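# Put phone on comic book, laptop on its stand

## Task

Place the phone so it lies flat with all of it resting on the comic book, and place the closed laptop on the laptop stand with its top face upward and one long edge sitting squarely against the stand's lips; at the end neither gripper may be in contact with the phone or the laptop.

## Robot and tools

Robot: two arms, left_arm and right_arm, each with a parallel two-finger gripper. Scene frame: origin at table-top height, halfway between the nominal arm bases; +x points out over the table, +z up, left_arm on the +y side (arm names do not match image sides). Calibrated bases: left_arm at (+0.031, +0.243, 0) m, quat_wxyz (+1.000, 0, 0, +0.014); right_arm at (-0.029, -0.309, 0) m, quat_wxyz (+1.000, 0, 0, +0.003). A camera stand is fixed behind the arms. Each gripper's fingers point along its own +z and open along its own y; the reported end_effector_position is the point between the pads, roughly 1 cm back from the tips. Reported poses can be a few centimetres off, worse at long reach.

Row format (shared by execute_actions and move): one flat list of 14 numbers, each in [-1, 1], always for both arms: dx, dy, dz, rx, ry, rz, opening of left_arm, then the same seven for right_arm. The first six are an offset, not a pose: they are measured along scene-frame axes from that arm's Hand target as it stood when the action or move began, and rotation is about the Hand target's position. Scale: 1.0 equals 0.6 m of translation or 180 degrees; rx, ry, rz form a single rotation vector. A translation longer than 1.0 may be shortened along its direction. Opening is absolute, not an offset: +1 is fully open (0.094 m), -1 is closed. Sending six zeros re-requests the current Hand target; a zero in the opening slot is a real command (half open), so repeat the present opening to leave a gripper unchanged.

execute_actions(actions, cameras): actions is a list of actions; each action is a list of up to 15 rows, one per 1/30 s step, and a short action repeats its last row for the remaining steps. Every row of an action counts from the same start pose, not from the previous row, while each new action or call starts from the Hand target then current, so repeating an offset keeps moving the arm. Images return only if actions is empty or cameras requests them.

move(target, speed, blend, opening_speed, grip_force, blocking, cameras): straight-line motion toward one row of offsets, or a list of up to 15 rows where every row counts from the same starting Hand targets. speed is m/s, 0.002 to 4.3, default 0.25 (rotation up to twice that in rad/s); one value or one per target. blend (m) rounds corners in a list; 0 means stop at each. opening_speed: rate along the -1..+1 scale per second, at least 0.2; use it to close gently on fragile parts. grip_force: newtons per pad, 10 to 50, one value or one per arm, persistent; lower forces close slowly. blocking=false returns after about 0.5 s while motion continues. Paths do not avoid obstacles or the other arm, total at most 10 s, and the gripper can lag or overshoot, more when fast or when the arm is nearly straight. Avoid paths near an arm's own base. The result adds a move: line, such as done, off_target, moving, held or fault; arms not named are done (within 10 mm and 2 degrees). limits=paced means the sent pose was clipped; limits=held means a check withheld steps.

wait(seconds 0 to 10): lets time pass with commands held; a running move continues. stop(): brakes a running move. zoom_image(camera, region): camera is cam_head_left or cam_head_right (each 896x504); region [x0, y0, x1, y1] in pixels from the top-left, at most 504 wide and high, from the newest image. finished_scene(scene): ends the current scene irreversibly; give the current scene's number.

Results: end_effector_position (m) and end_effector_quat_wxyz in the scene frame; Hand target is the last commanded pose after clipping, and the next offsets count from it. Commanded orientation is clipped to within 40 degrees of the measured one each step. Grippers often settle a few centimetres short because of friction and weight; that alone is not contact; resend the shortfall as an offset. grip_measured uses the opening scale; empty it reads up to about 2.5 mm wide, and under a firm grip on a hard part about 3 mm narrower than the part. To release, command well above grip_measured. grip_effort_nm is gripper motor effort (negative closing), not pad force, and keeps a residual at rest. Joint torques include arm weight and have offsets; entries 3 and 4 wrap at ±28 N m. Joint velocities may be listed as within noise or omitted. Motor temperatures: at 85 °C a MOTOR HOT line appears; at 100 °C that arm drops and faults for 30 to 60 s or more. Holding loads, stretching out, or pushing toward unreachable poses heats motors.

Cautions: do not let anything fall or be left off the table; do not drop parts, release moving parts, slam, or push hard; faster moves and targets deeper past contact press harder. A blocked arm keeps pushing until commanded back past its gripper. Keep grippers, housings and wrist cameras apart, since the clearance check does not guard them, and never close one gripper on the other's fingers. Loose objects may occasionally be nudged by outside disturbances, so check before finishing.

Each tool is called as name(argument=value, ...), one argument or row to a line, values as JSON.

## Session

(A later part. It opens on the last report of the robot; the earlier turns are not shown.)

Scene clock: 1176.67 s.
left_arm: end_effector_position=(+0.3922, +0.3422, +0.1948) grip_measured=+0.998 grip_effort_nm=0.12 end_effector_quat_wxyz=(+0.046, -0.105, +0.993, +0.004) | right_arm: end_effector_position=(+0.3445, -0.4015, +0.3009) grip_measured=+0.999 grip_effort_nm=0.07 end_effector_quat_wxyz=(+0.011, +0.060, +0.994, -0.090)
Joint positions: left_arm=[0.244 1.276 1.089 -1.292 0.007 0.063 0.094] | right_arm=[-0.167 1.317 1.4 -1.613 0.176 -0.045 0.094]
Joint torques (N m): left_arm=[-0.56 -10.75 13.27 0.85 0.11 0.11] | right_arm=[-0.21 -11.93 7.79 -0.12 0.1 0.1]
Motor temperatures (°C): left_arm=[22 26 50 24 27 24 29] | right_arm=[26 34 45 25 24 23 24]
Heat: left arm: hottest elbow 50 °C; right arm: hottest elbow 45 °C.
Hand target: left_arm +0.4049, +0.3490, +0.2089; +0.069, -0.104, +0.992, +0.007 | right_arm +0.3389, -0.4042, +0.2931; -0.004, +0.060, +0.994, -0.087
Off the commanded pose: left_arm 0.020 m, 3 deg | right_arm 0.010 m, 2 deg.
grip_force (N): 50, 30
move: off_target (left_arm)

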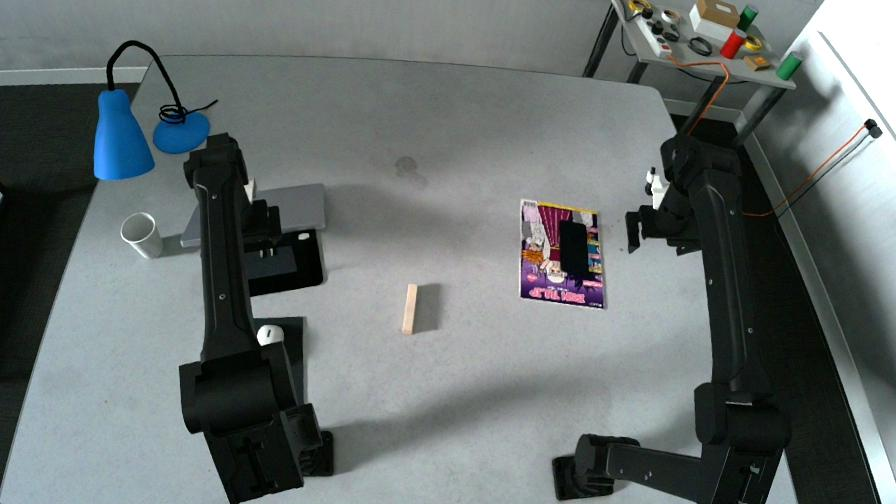

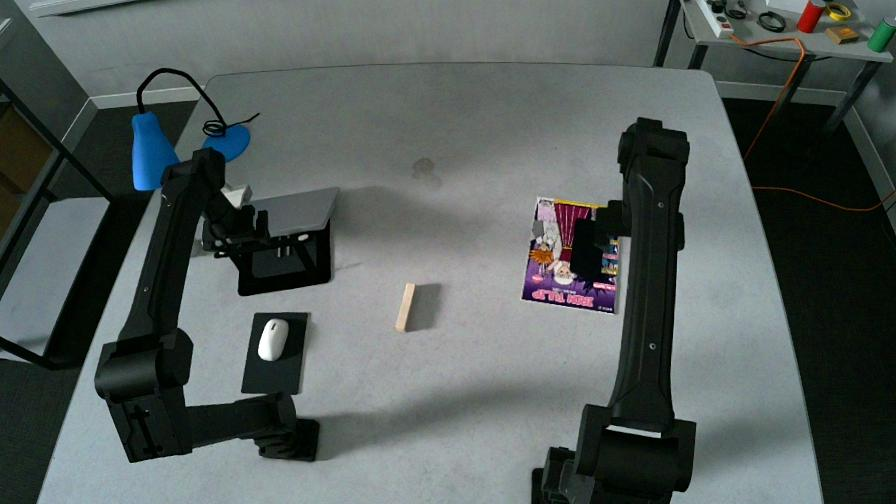

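move(
  target=[0.080, 0.0157, -0.1067, 0, 0, 0, 1.0, 0, 0, 0, 0, 0, 0, 1.0],
  speed=0.15,
  cameras=["cam_head_left", "cam_head_right"],
)

zoom_image(
  camera="cam_head_left",
  region=[165, 160, 345, 300],
)

zoom_image(
  camera="cam_head_right",
  region=[190, 170, 350, 290],
)

Scene clock: 1244.43 s.
left_arm: end_effector_position=(+0.4405, +0.3557, +0.1390) grip_measured=+0.998 grip_effort_nm=0.12 end_effector_quat_wxyz=(+0.056, -0.104, +0.993, +0.006) | right_arm: end_effector_position=(+0.3445, -0.4015, +0.3009) grip_measured=+0.999 grip_effort_nm=0.07 end_effector_quat_wxyz=(+0.011, +0.060, +0.994, -0.090)
Joint positions: left_arm=[0.244 1.435 1.089 -1.112 0.007 0.064 0.094] | right_arm=[-0.167 1.317 1.4 -1.613 0.176 -0.045 0.094]
Joint torques (N m): left_arm=[-1.49 -11.99 12.19 1.02 0.07 0] | right_arm=[-0.15 -11.99 7.82 -0.13 0.1 0.1]
Heat: left arm: hottest elbow 50 °C; right arm: hottest elbow 45 °C.
Hand target: left_arm +0.4529, +0.3584, +0.1449; +0.069, -0.104, +0.992, +0.007 | right_arm +0.3389, -0.4042, +0.2931; -0.004, +0.060, +0.994, -0.087
Off the commanded pose: left_arm 0.014 m, 2 deg | right_arm 0.010 m, 2 deg.
grip_force (N): 50, 30
move: off_target (left_arm)

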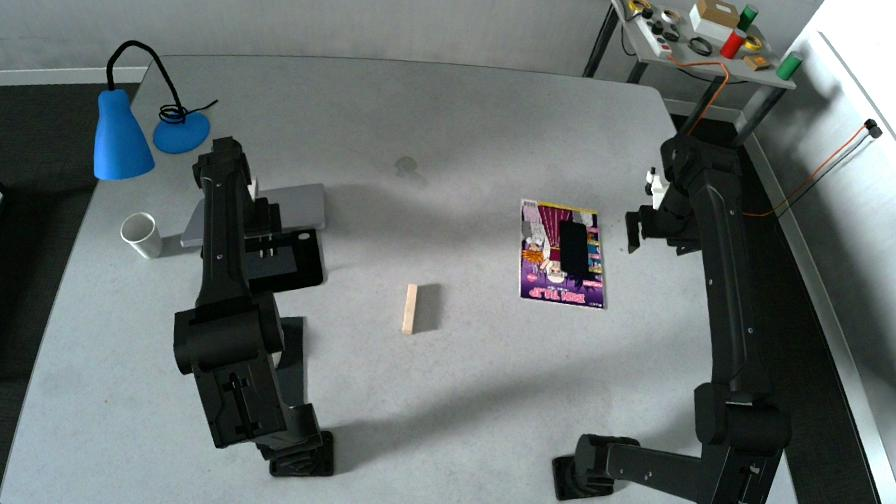

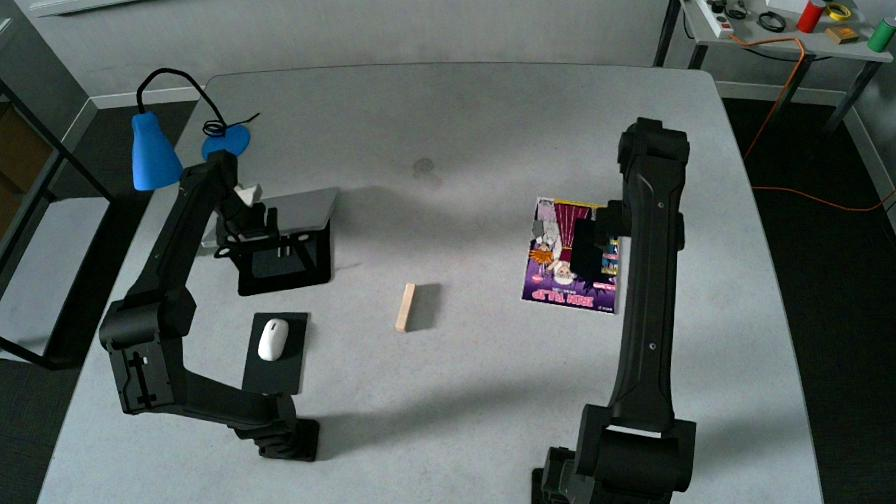

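Scaled by 2.800.

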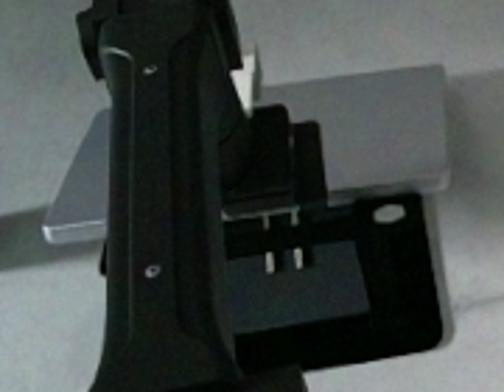

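Scaled by 3.150.

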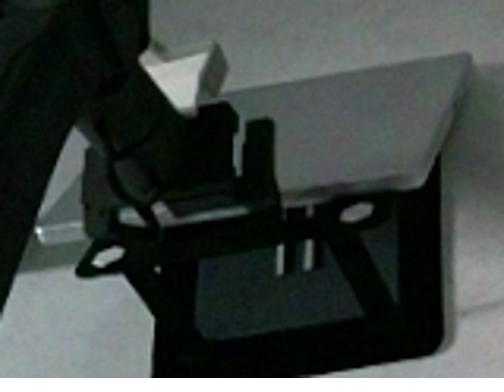

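move(
  target=[0.045, 0.0096, 0.0033, 0, 0, 0, 1.0, 0, 0, 0, 0, 0, 0, 1.0],
  speed=0.1,
  cameras=["cam_head_left"],
)

zoom_image(
  camera="cam_head_left",
  region=[165, 160, 345, 300],
)

Scene clock: 1252.70 s.
left_arm: end_effector_position=(+0.4445, +0.3567, +0.1345) grip_measured=+0.998 grip_effort_nm=0.12 end_effector_quat_wxyz=(+0.040, -0.098, +0.994, +0.003) | right_arm: end_effector_position=(+0.3445, -0.4015, +0.3009) grip_measured=+0.999 grip_effort_nm=0.07 end_effector_quat_wxyz=(+0.011, +0.060, +0.994, -0.090)
Joint positions: left_arm=[0.244 1.47 1.116 -1.137 0.008 0.076 0.094] | right_arm=[-0.167 1.317 1.4 -1.613 0.176 -0.045 0.094]
Joint torques (N m): left_arm=[-2.14 -10.11 16.39 1.54 0.05 -0.15] | right_arm=[-0.21 -11.99 7.8 -0.16 0.09 0.1]
Heat: left arm: hottest elbow 50 °C; right arm: hottest elbow 45 °C.
Hand target: left_arm +0.4800, +0.3642, +0.1468; +0.069, -0.104, +0.992, +0.007 | right_arm +0.3389, -0.4042, +0.2931; -0.004, +0.060, +0.994, -0.087
Off the commanded pose: left_arm 0.038 m, 4 deg | right_arm 0.010 m, 2 deg.
grip_force (N): 50, 30
move: off_target (left_arm)
Images, in order (width x height): cam_head_left 896x504.

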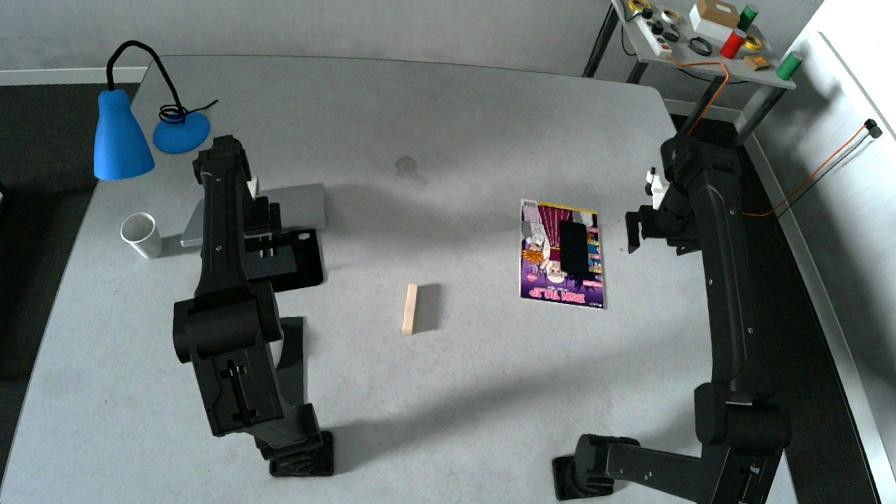

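Scaled by 2.800.

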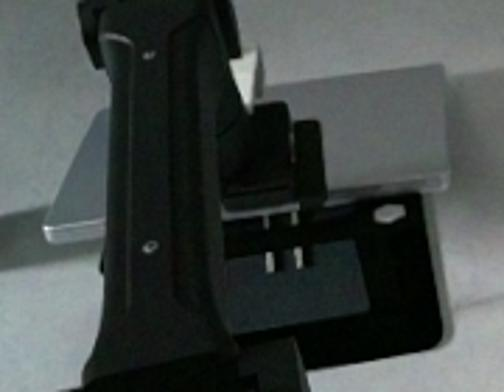

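move(
  target=[0.0417, 0.009, 0.0133, 0, 0, 0, 1.0, 0, 0, 0, 0, 0, 0, 1.0],
  speed=0.1,
  cameras=["cam_head_left"],
)

zoom_image(
  camera="cam_head_left",
  region=[165, 160, 345, 300],
)

Scene clock: 1263.17 s.
left_arm: end_effector_position=(+0.4495, +0.3549, +0.1338) grip_measured=+0.998 grip_effort_nm=0.11 end_effector_quat_wxyz=(+0.012, -0.092, +0.996, -0.007) | right_arm: end_effector_position=(+0.3445, -0.4015, +0.3009) grip_measured=+0.999 grip_effort_nm=0.07 end_effector_quat_wxyz=(+0.011, +0.060, +0.994, -0.090)
Joint positions: left_arm=[0.241 1.517 1.168 -1.201 0.018 0.085 0.094] | right_arm=[-0.167 1.317 1.4 -1.613 0.176 -0.045 0.094]
Joint torques (N m): left_arm=[-1.32 -11.11 19.29 2.1 -0.25 -0.28] | right_arm=[-0.15 -11.99 7.77 -0.16 0.1 0.1]
Heat: left arm: hottest elbow 51 °C; right arm: hottest elbow 45 °C.
Hand target: left_arm +0.5049, +0.3697, +0.1548; +0.069, -0.104, +0.992, +0.007 | right_arm +0.3389, -0.4042, +0.2931; -0.004, +0.060, +0.994, -0.087
Off the commanded pose: left_arm 0.061 m, 7 deg | right_arm 0.010 m, 2 deg.
grip_force (N): 50, 30
move: off_target (left_arm)
Images, in order (width x height): cam_head_left 896x504.

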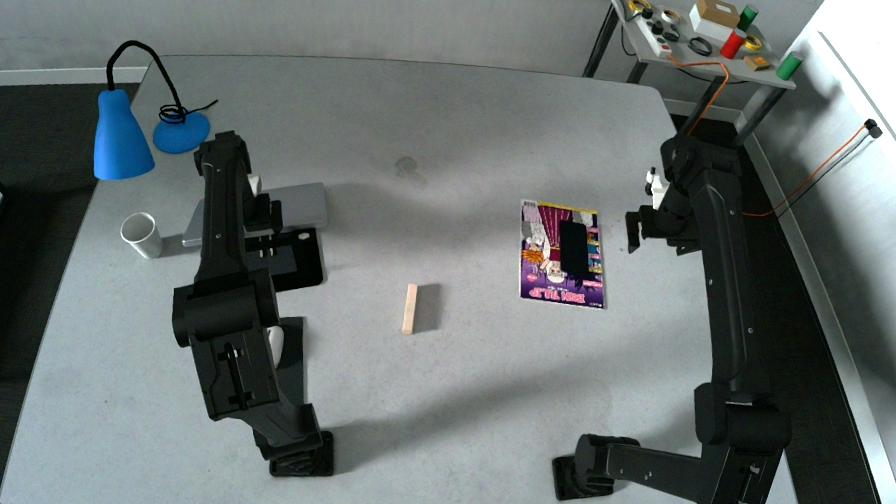

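Scaled by 2.800.

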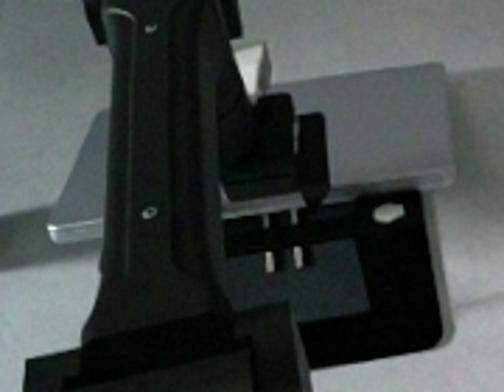

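move(
  target=[0.0417, 0.0083, 0.010, 0, 0, 0, 1.0, 0, 0, 0, 0, 0, 0, 1.0],
  speed=0.05,
  cameras=["cam_head_left"],
)

zoom_image(
  camera="cam_head_left",
  region=[165, 160, 345, 300],
)

Scene clock: 1277.73 s.
left_arm: end_effector_position=(+0.4781, +0.3628, +0.1347) grip_measured=+0.998 grip_effort_nm=0.11 end_effector_quat_wxyz=(+0.012, -0.096, +0.995, -0.006) | right_arm: end_effector_position=(+0.3445, -0.4015, +0.3009) grip_measured=+0.999 grip_effort_nm=0.07 end_effector_quat_wxyz=(+0.011, +0.060, +0.994, -0.090)
Joint positions: left_arm=[0.241 1.59 1.256 -1.215 0.017 0.077 0.094] | right_arm=[-0.167 1.317 1.4 -1.613 0.176 -0.045 0.094]
Joint torques (N m): left_arm=[-1.49 -13.1 18.96 1.81 -0.16 -0.18] | right_arm=[-0.15 -11.99 7.79 -0.12 0.09 0.1]
Heat: left arm: hottest elbow 53 °C; right arm: hottest elbow 45 °C.
Hand target: left_arm +0.5300, +0.3746, +0.1609; +0.070, -0.104, +0.992, +0.007 | right_arm +0.3389, -0.4042, +0.2931; -0.004, +0.060, +0.994, -0.087
Off the commanded pose: left_arm 0.059 m, 7 deg | right_arm 0.010 m, 2 deg.
grip_force (N): 50, 30
move: off_target (left_arm)
Images, in order (width x height): cam_head_left 896x504.

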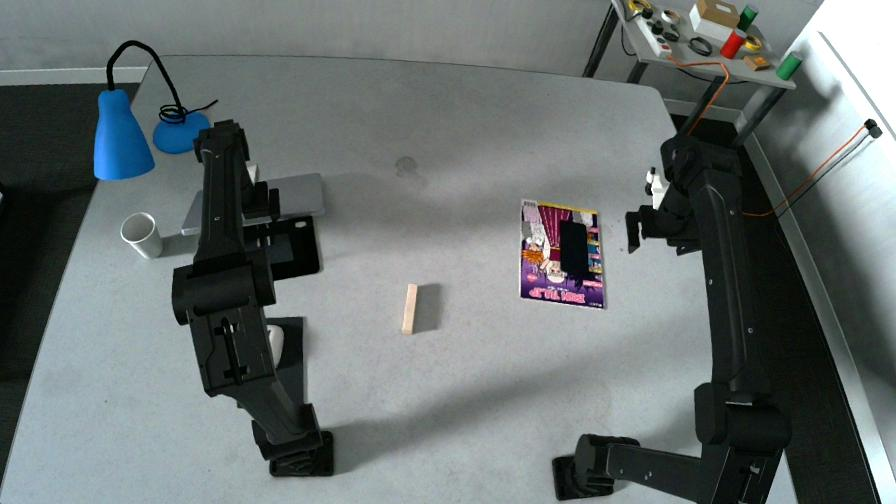

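Scaled by 2.800.

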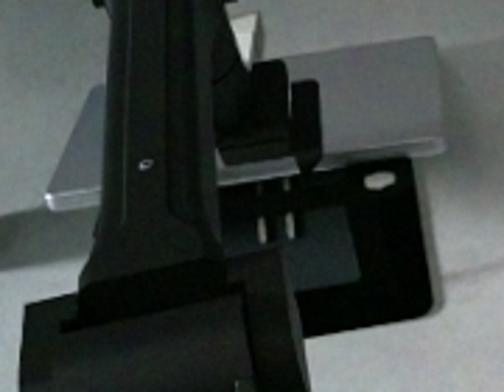

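move(
  target=[
    [-0.0917, -0.0197, 0.015, 0, 0, 0, 1.0, 0, 0, 0, 0, 0, 0, 1.0],
    [-0.105, -0.0197, 0.14, 0, 0, 0, 1.0, 0, 0, 0, 0, 0, 0, 1.0],
    [-0.40, -0.45, 0.2167, 0, 0, 0, 1.0, 0, 0, 0, 0, 0, 0, 1.0],
  ],
  speed=[0.1, 0.15, 0.3],
  blend=[0.0, 0.02, 0.0],
  cameras=["all"],
)

zoom_image(
  camera="cam_head_left",
  region=[165, 150, 345, 290],
)

zoom_image(
  camera="cam_head_right",
  region=[80, 120, 290, 290],
)

Scene clock: 1294.50 s.
left_arm: end_effector_position=(+0.2915, +0.1081, +0.2873) grip_measured=+0.998 grip_effort_nm=0.11 end_effector_quat_wxyz=(+0.069, -0.106, +0.992, +0.006) | right_arm: end_effector_position=(+0.3445, -0.4015, +0.3009) grip_measured=+0.999 grip_effort_nm=0.07 end_effector_quat_wxyz=(+0.011, +0.060, +0.994, -0.090)
Joint positions: left_arm=[-0.558 1.038 1.148 -1.578 -0.091 -0.737 0.094] | right_arm=[-0.167 1.317 1.4 -1.613 0.176 -0.045 0.094]
Joint torques (N m): left_arm=[-3.08 -7.12 11.14 0.25 -0.24 -0.04] | right_arm=[-0.15 -11.99 7.8 -0.13 0.09 0.09]
Heat: left arm: hottest elbow 53 °C; right arm: hottest elbow 45 °C.
Hand target: left_arm +0.2901, +0.1045, +0.2910; +0.070, -0.104, +0.992, +0.007 | right_arm +0.3389, -0.4042, +0.2931; -0.004, +0.060, +0.994, -0.087
Off the commanded pose: left_arm 0.005 m, 0 deg | right_arm 0.010 m, 2 deg.
grip_force (N): 50, 30
move: done

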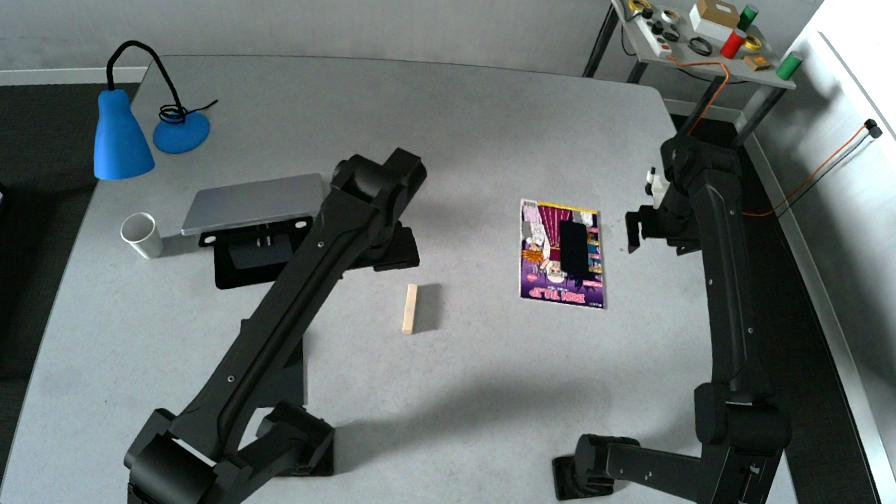

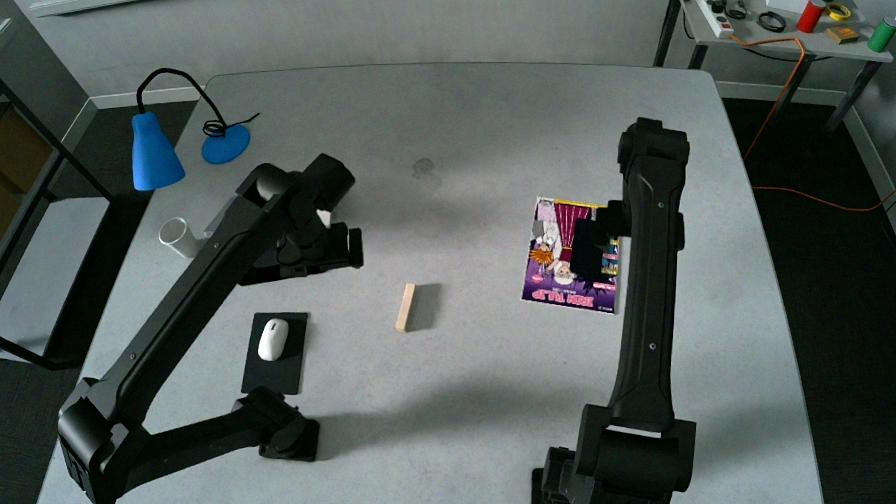

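Scaled by 2.800.

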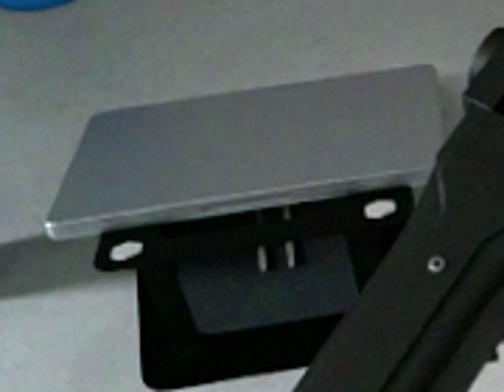

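Scaled by 2.400.

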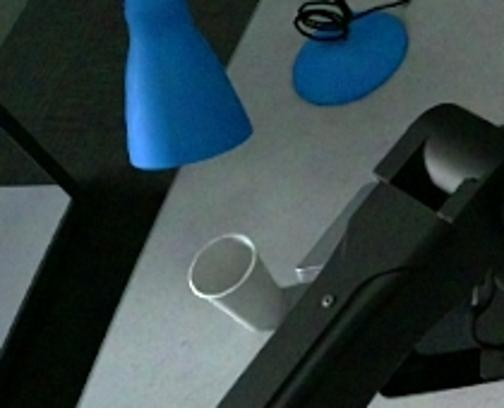

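move(
  target=[-0.167, -0.175, 0.0, 0, 0, 0, 1.0, 0, 0, 0, 0, 0, 0, 1.0],
  speed=0.3,
  cameras=["all"],
)

zoom_image(
  camera="cam_head_left",
  region=[170, 165, 260, 255],
)

zoom_image(
  camera="cam_head_left",
  region=[245, 160, 335, 250],
)

zoom_image(
  camera="cam_head_right",
  region=[170, 160, 350, 300],
)

Scene clock: 1311.43 s.
left_arm: end_effector_position=(+0.1901, +0.0067, +0.2807) grip_measured=+0.998 grip_effort_nm=0.11 end_effector_quat_wxyz=(+0.065, -0.106, +0.992, +0.014) | right_arm: end_effector_position=(+0.3445, -0.4015, +0.3009) grip_measured=+0.999 grip_effort_nm=0.07 end_effector_quat_wxyz=(+0.011, +0.060, +0.994, -0.090)
Joint positions: left_arm=[-1.083 1.062 1.148 -1.63 -0.13 -1.265 0.094] | right_arm=[-0.167 1.317 1.4 -1.613 0.176 -0.045 0.094]
Joint torques (N m): left_arm=[-2.96 -7.06 12.98 -0.24 -0.3 -0.11] | right_arm=[-0.21 -12.04 7.77 -0.13 0.09 0.1]
Heat: left arm: hottest elbow 50 °C; right arm: hottest elbow 45 °C.
Hand target: left_arm +0.1899, -0.0004, +0.2910; +0.069, -0.104, +0.992, +0.007 | right_arm +0.3389, -0.4042, +0.2931; -0.004, +0.060, +0.994, -0.087
Off the commanded pose: left_arm 0.013 m, 1 deg | right_arm 0.010 m, 2 deg.
grip_force (N): 50, 30
move: off_target (left_arm)

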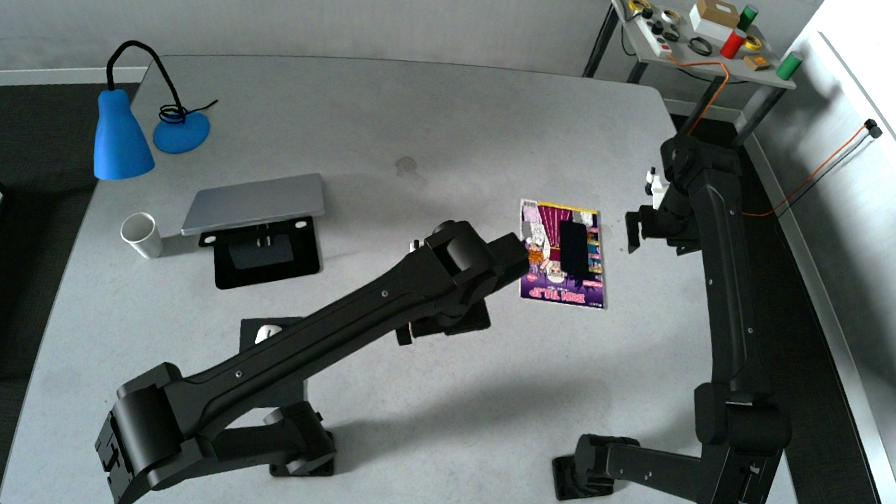

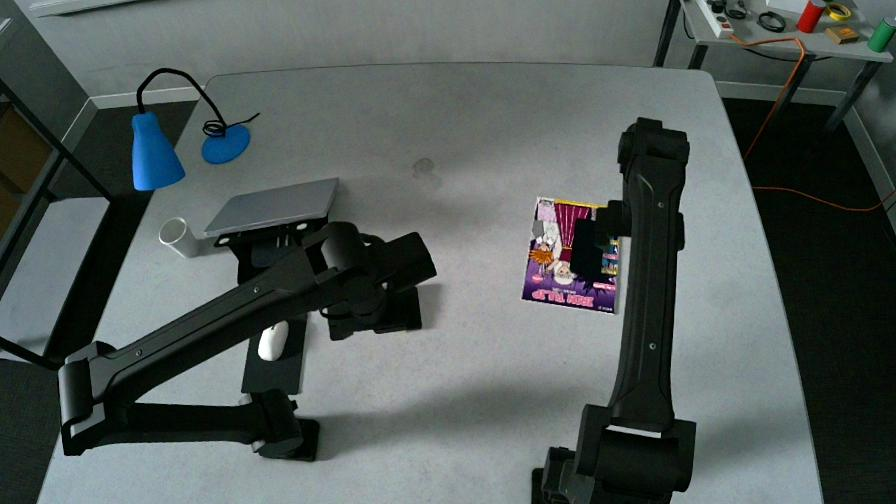

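Scaled by 5.600.

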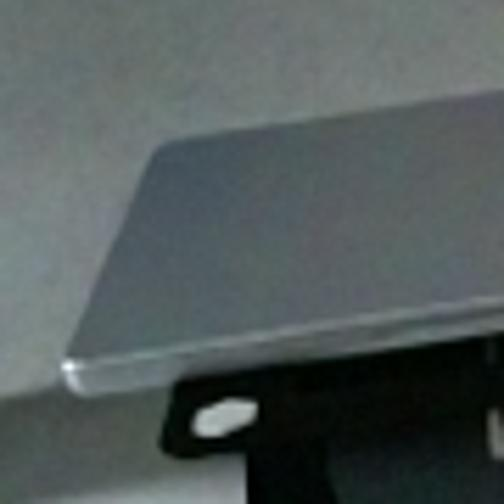

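Scaled by 5.600.

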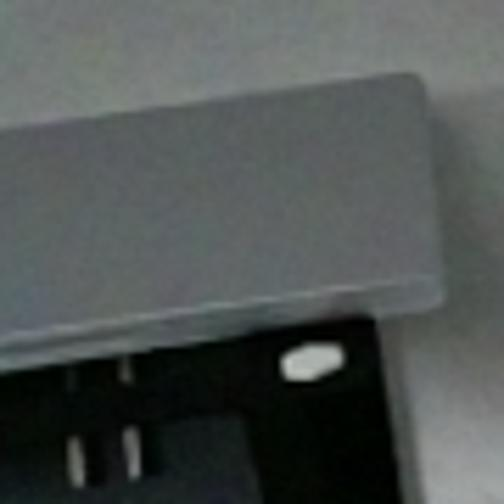

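Scaled by 2.800.

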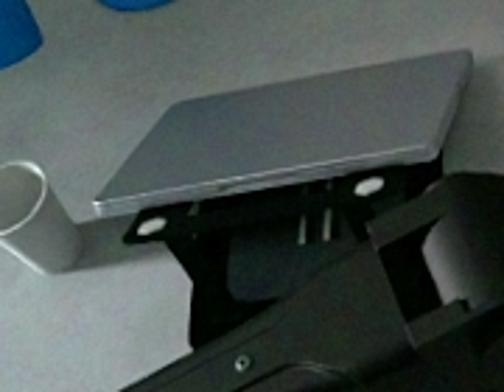

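zoom_image(
  camera="cam_head_left",
  region=[265, 160, 335, 195],
)

zoom_image(
  camera="cam_head_left",
  region=[190, 170, 260, 205],
)

zoom_image(
  camera="cam_head_right",
  region=[220, 170, 350, 235],
)

Scaled by 7.200.

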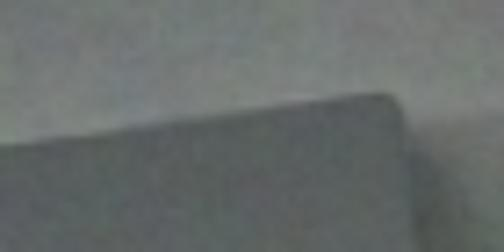

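Scaled by 7.200.

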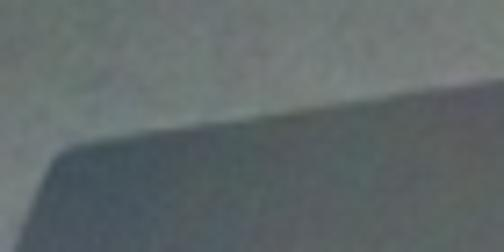

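Scaled by 3.877.

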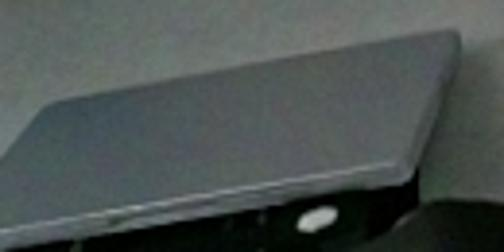

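zoom_image(
  camera="cam_head_right",
  region=[195, 200, 265, 250],
)

zoom_image(
  camera="cam_head_right",
  region=[270, 190, 340, 240],
)

zoom_image(
  camera="cam_head_left",
  region=[175, 205, 245, 255],
)

zoom_image(
  camera="cam_head_left",
  region=[265, 195, 335, 245],
)

Scaled by 7.200.

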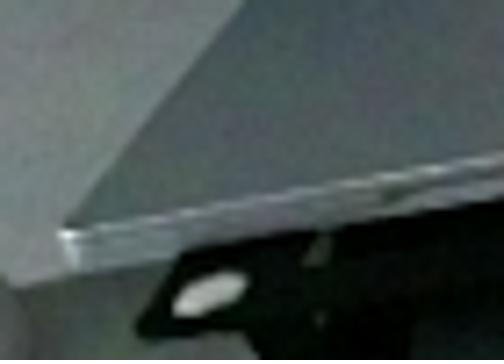

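Scaled by 7.200.

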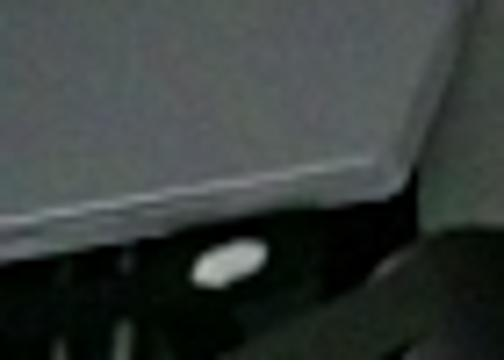

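Scaled by 7.200.

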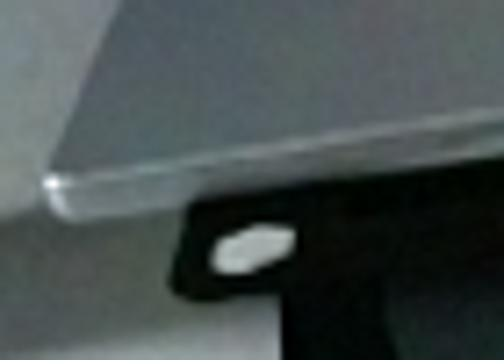

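Scaled by 7.200.

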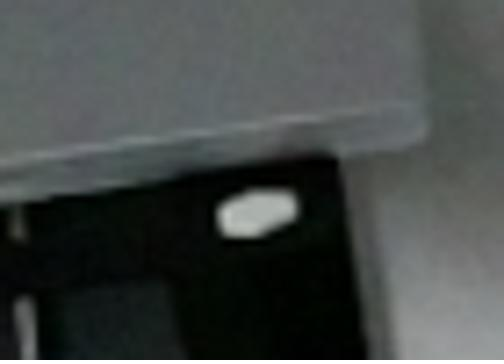

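zoom_image(
  camera="cam_head_left",
  region=[268, 164, 324, 192],
)

zoom_image(
  camera="cam_head_left",
  region=[196, 172, 268, 208],
)

zoom_image(
  camera="cam_head_right",
  region=[225, 172, 345, 212],
)

Scaled by 9.000.

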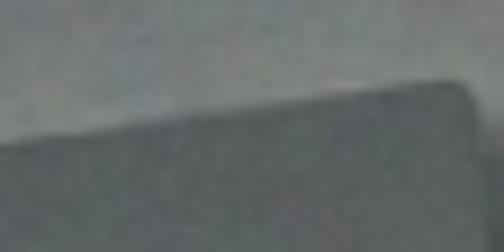

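Scaled by 7.000.

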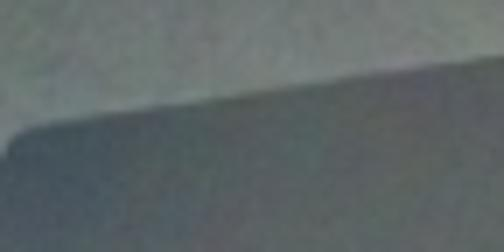

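Scaled by 4.200.

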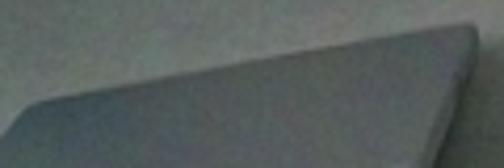

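finished_scene(
  scene=2,
)

The scene is finished: the task was done.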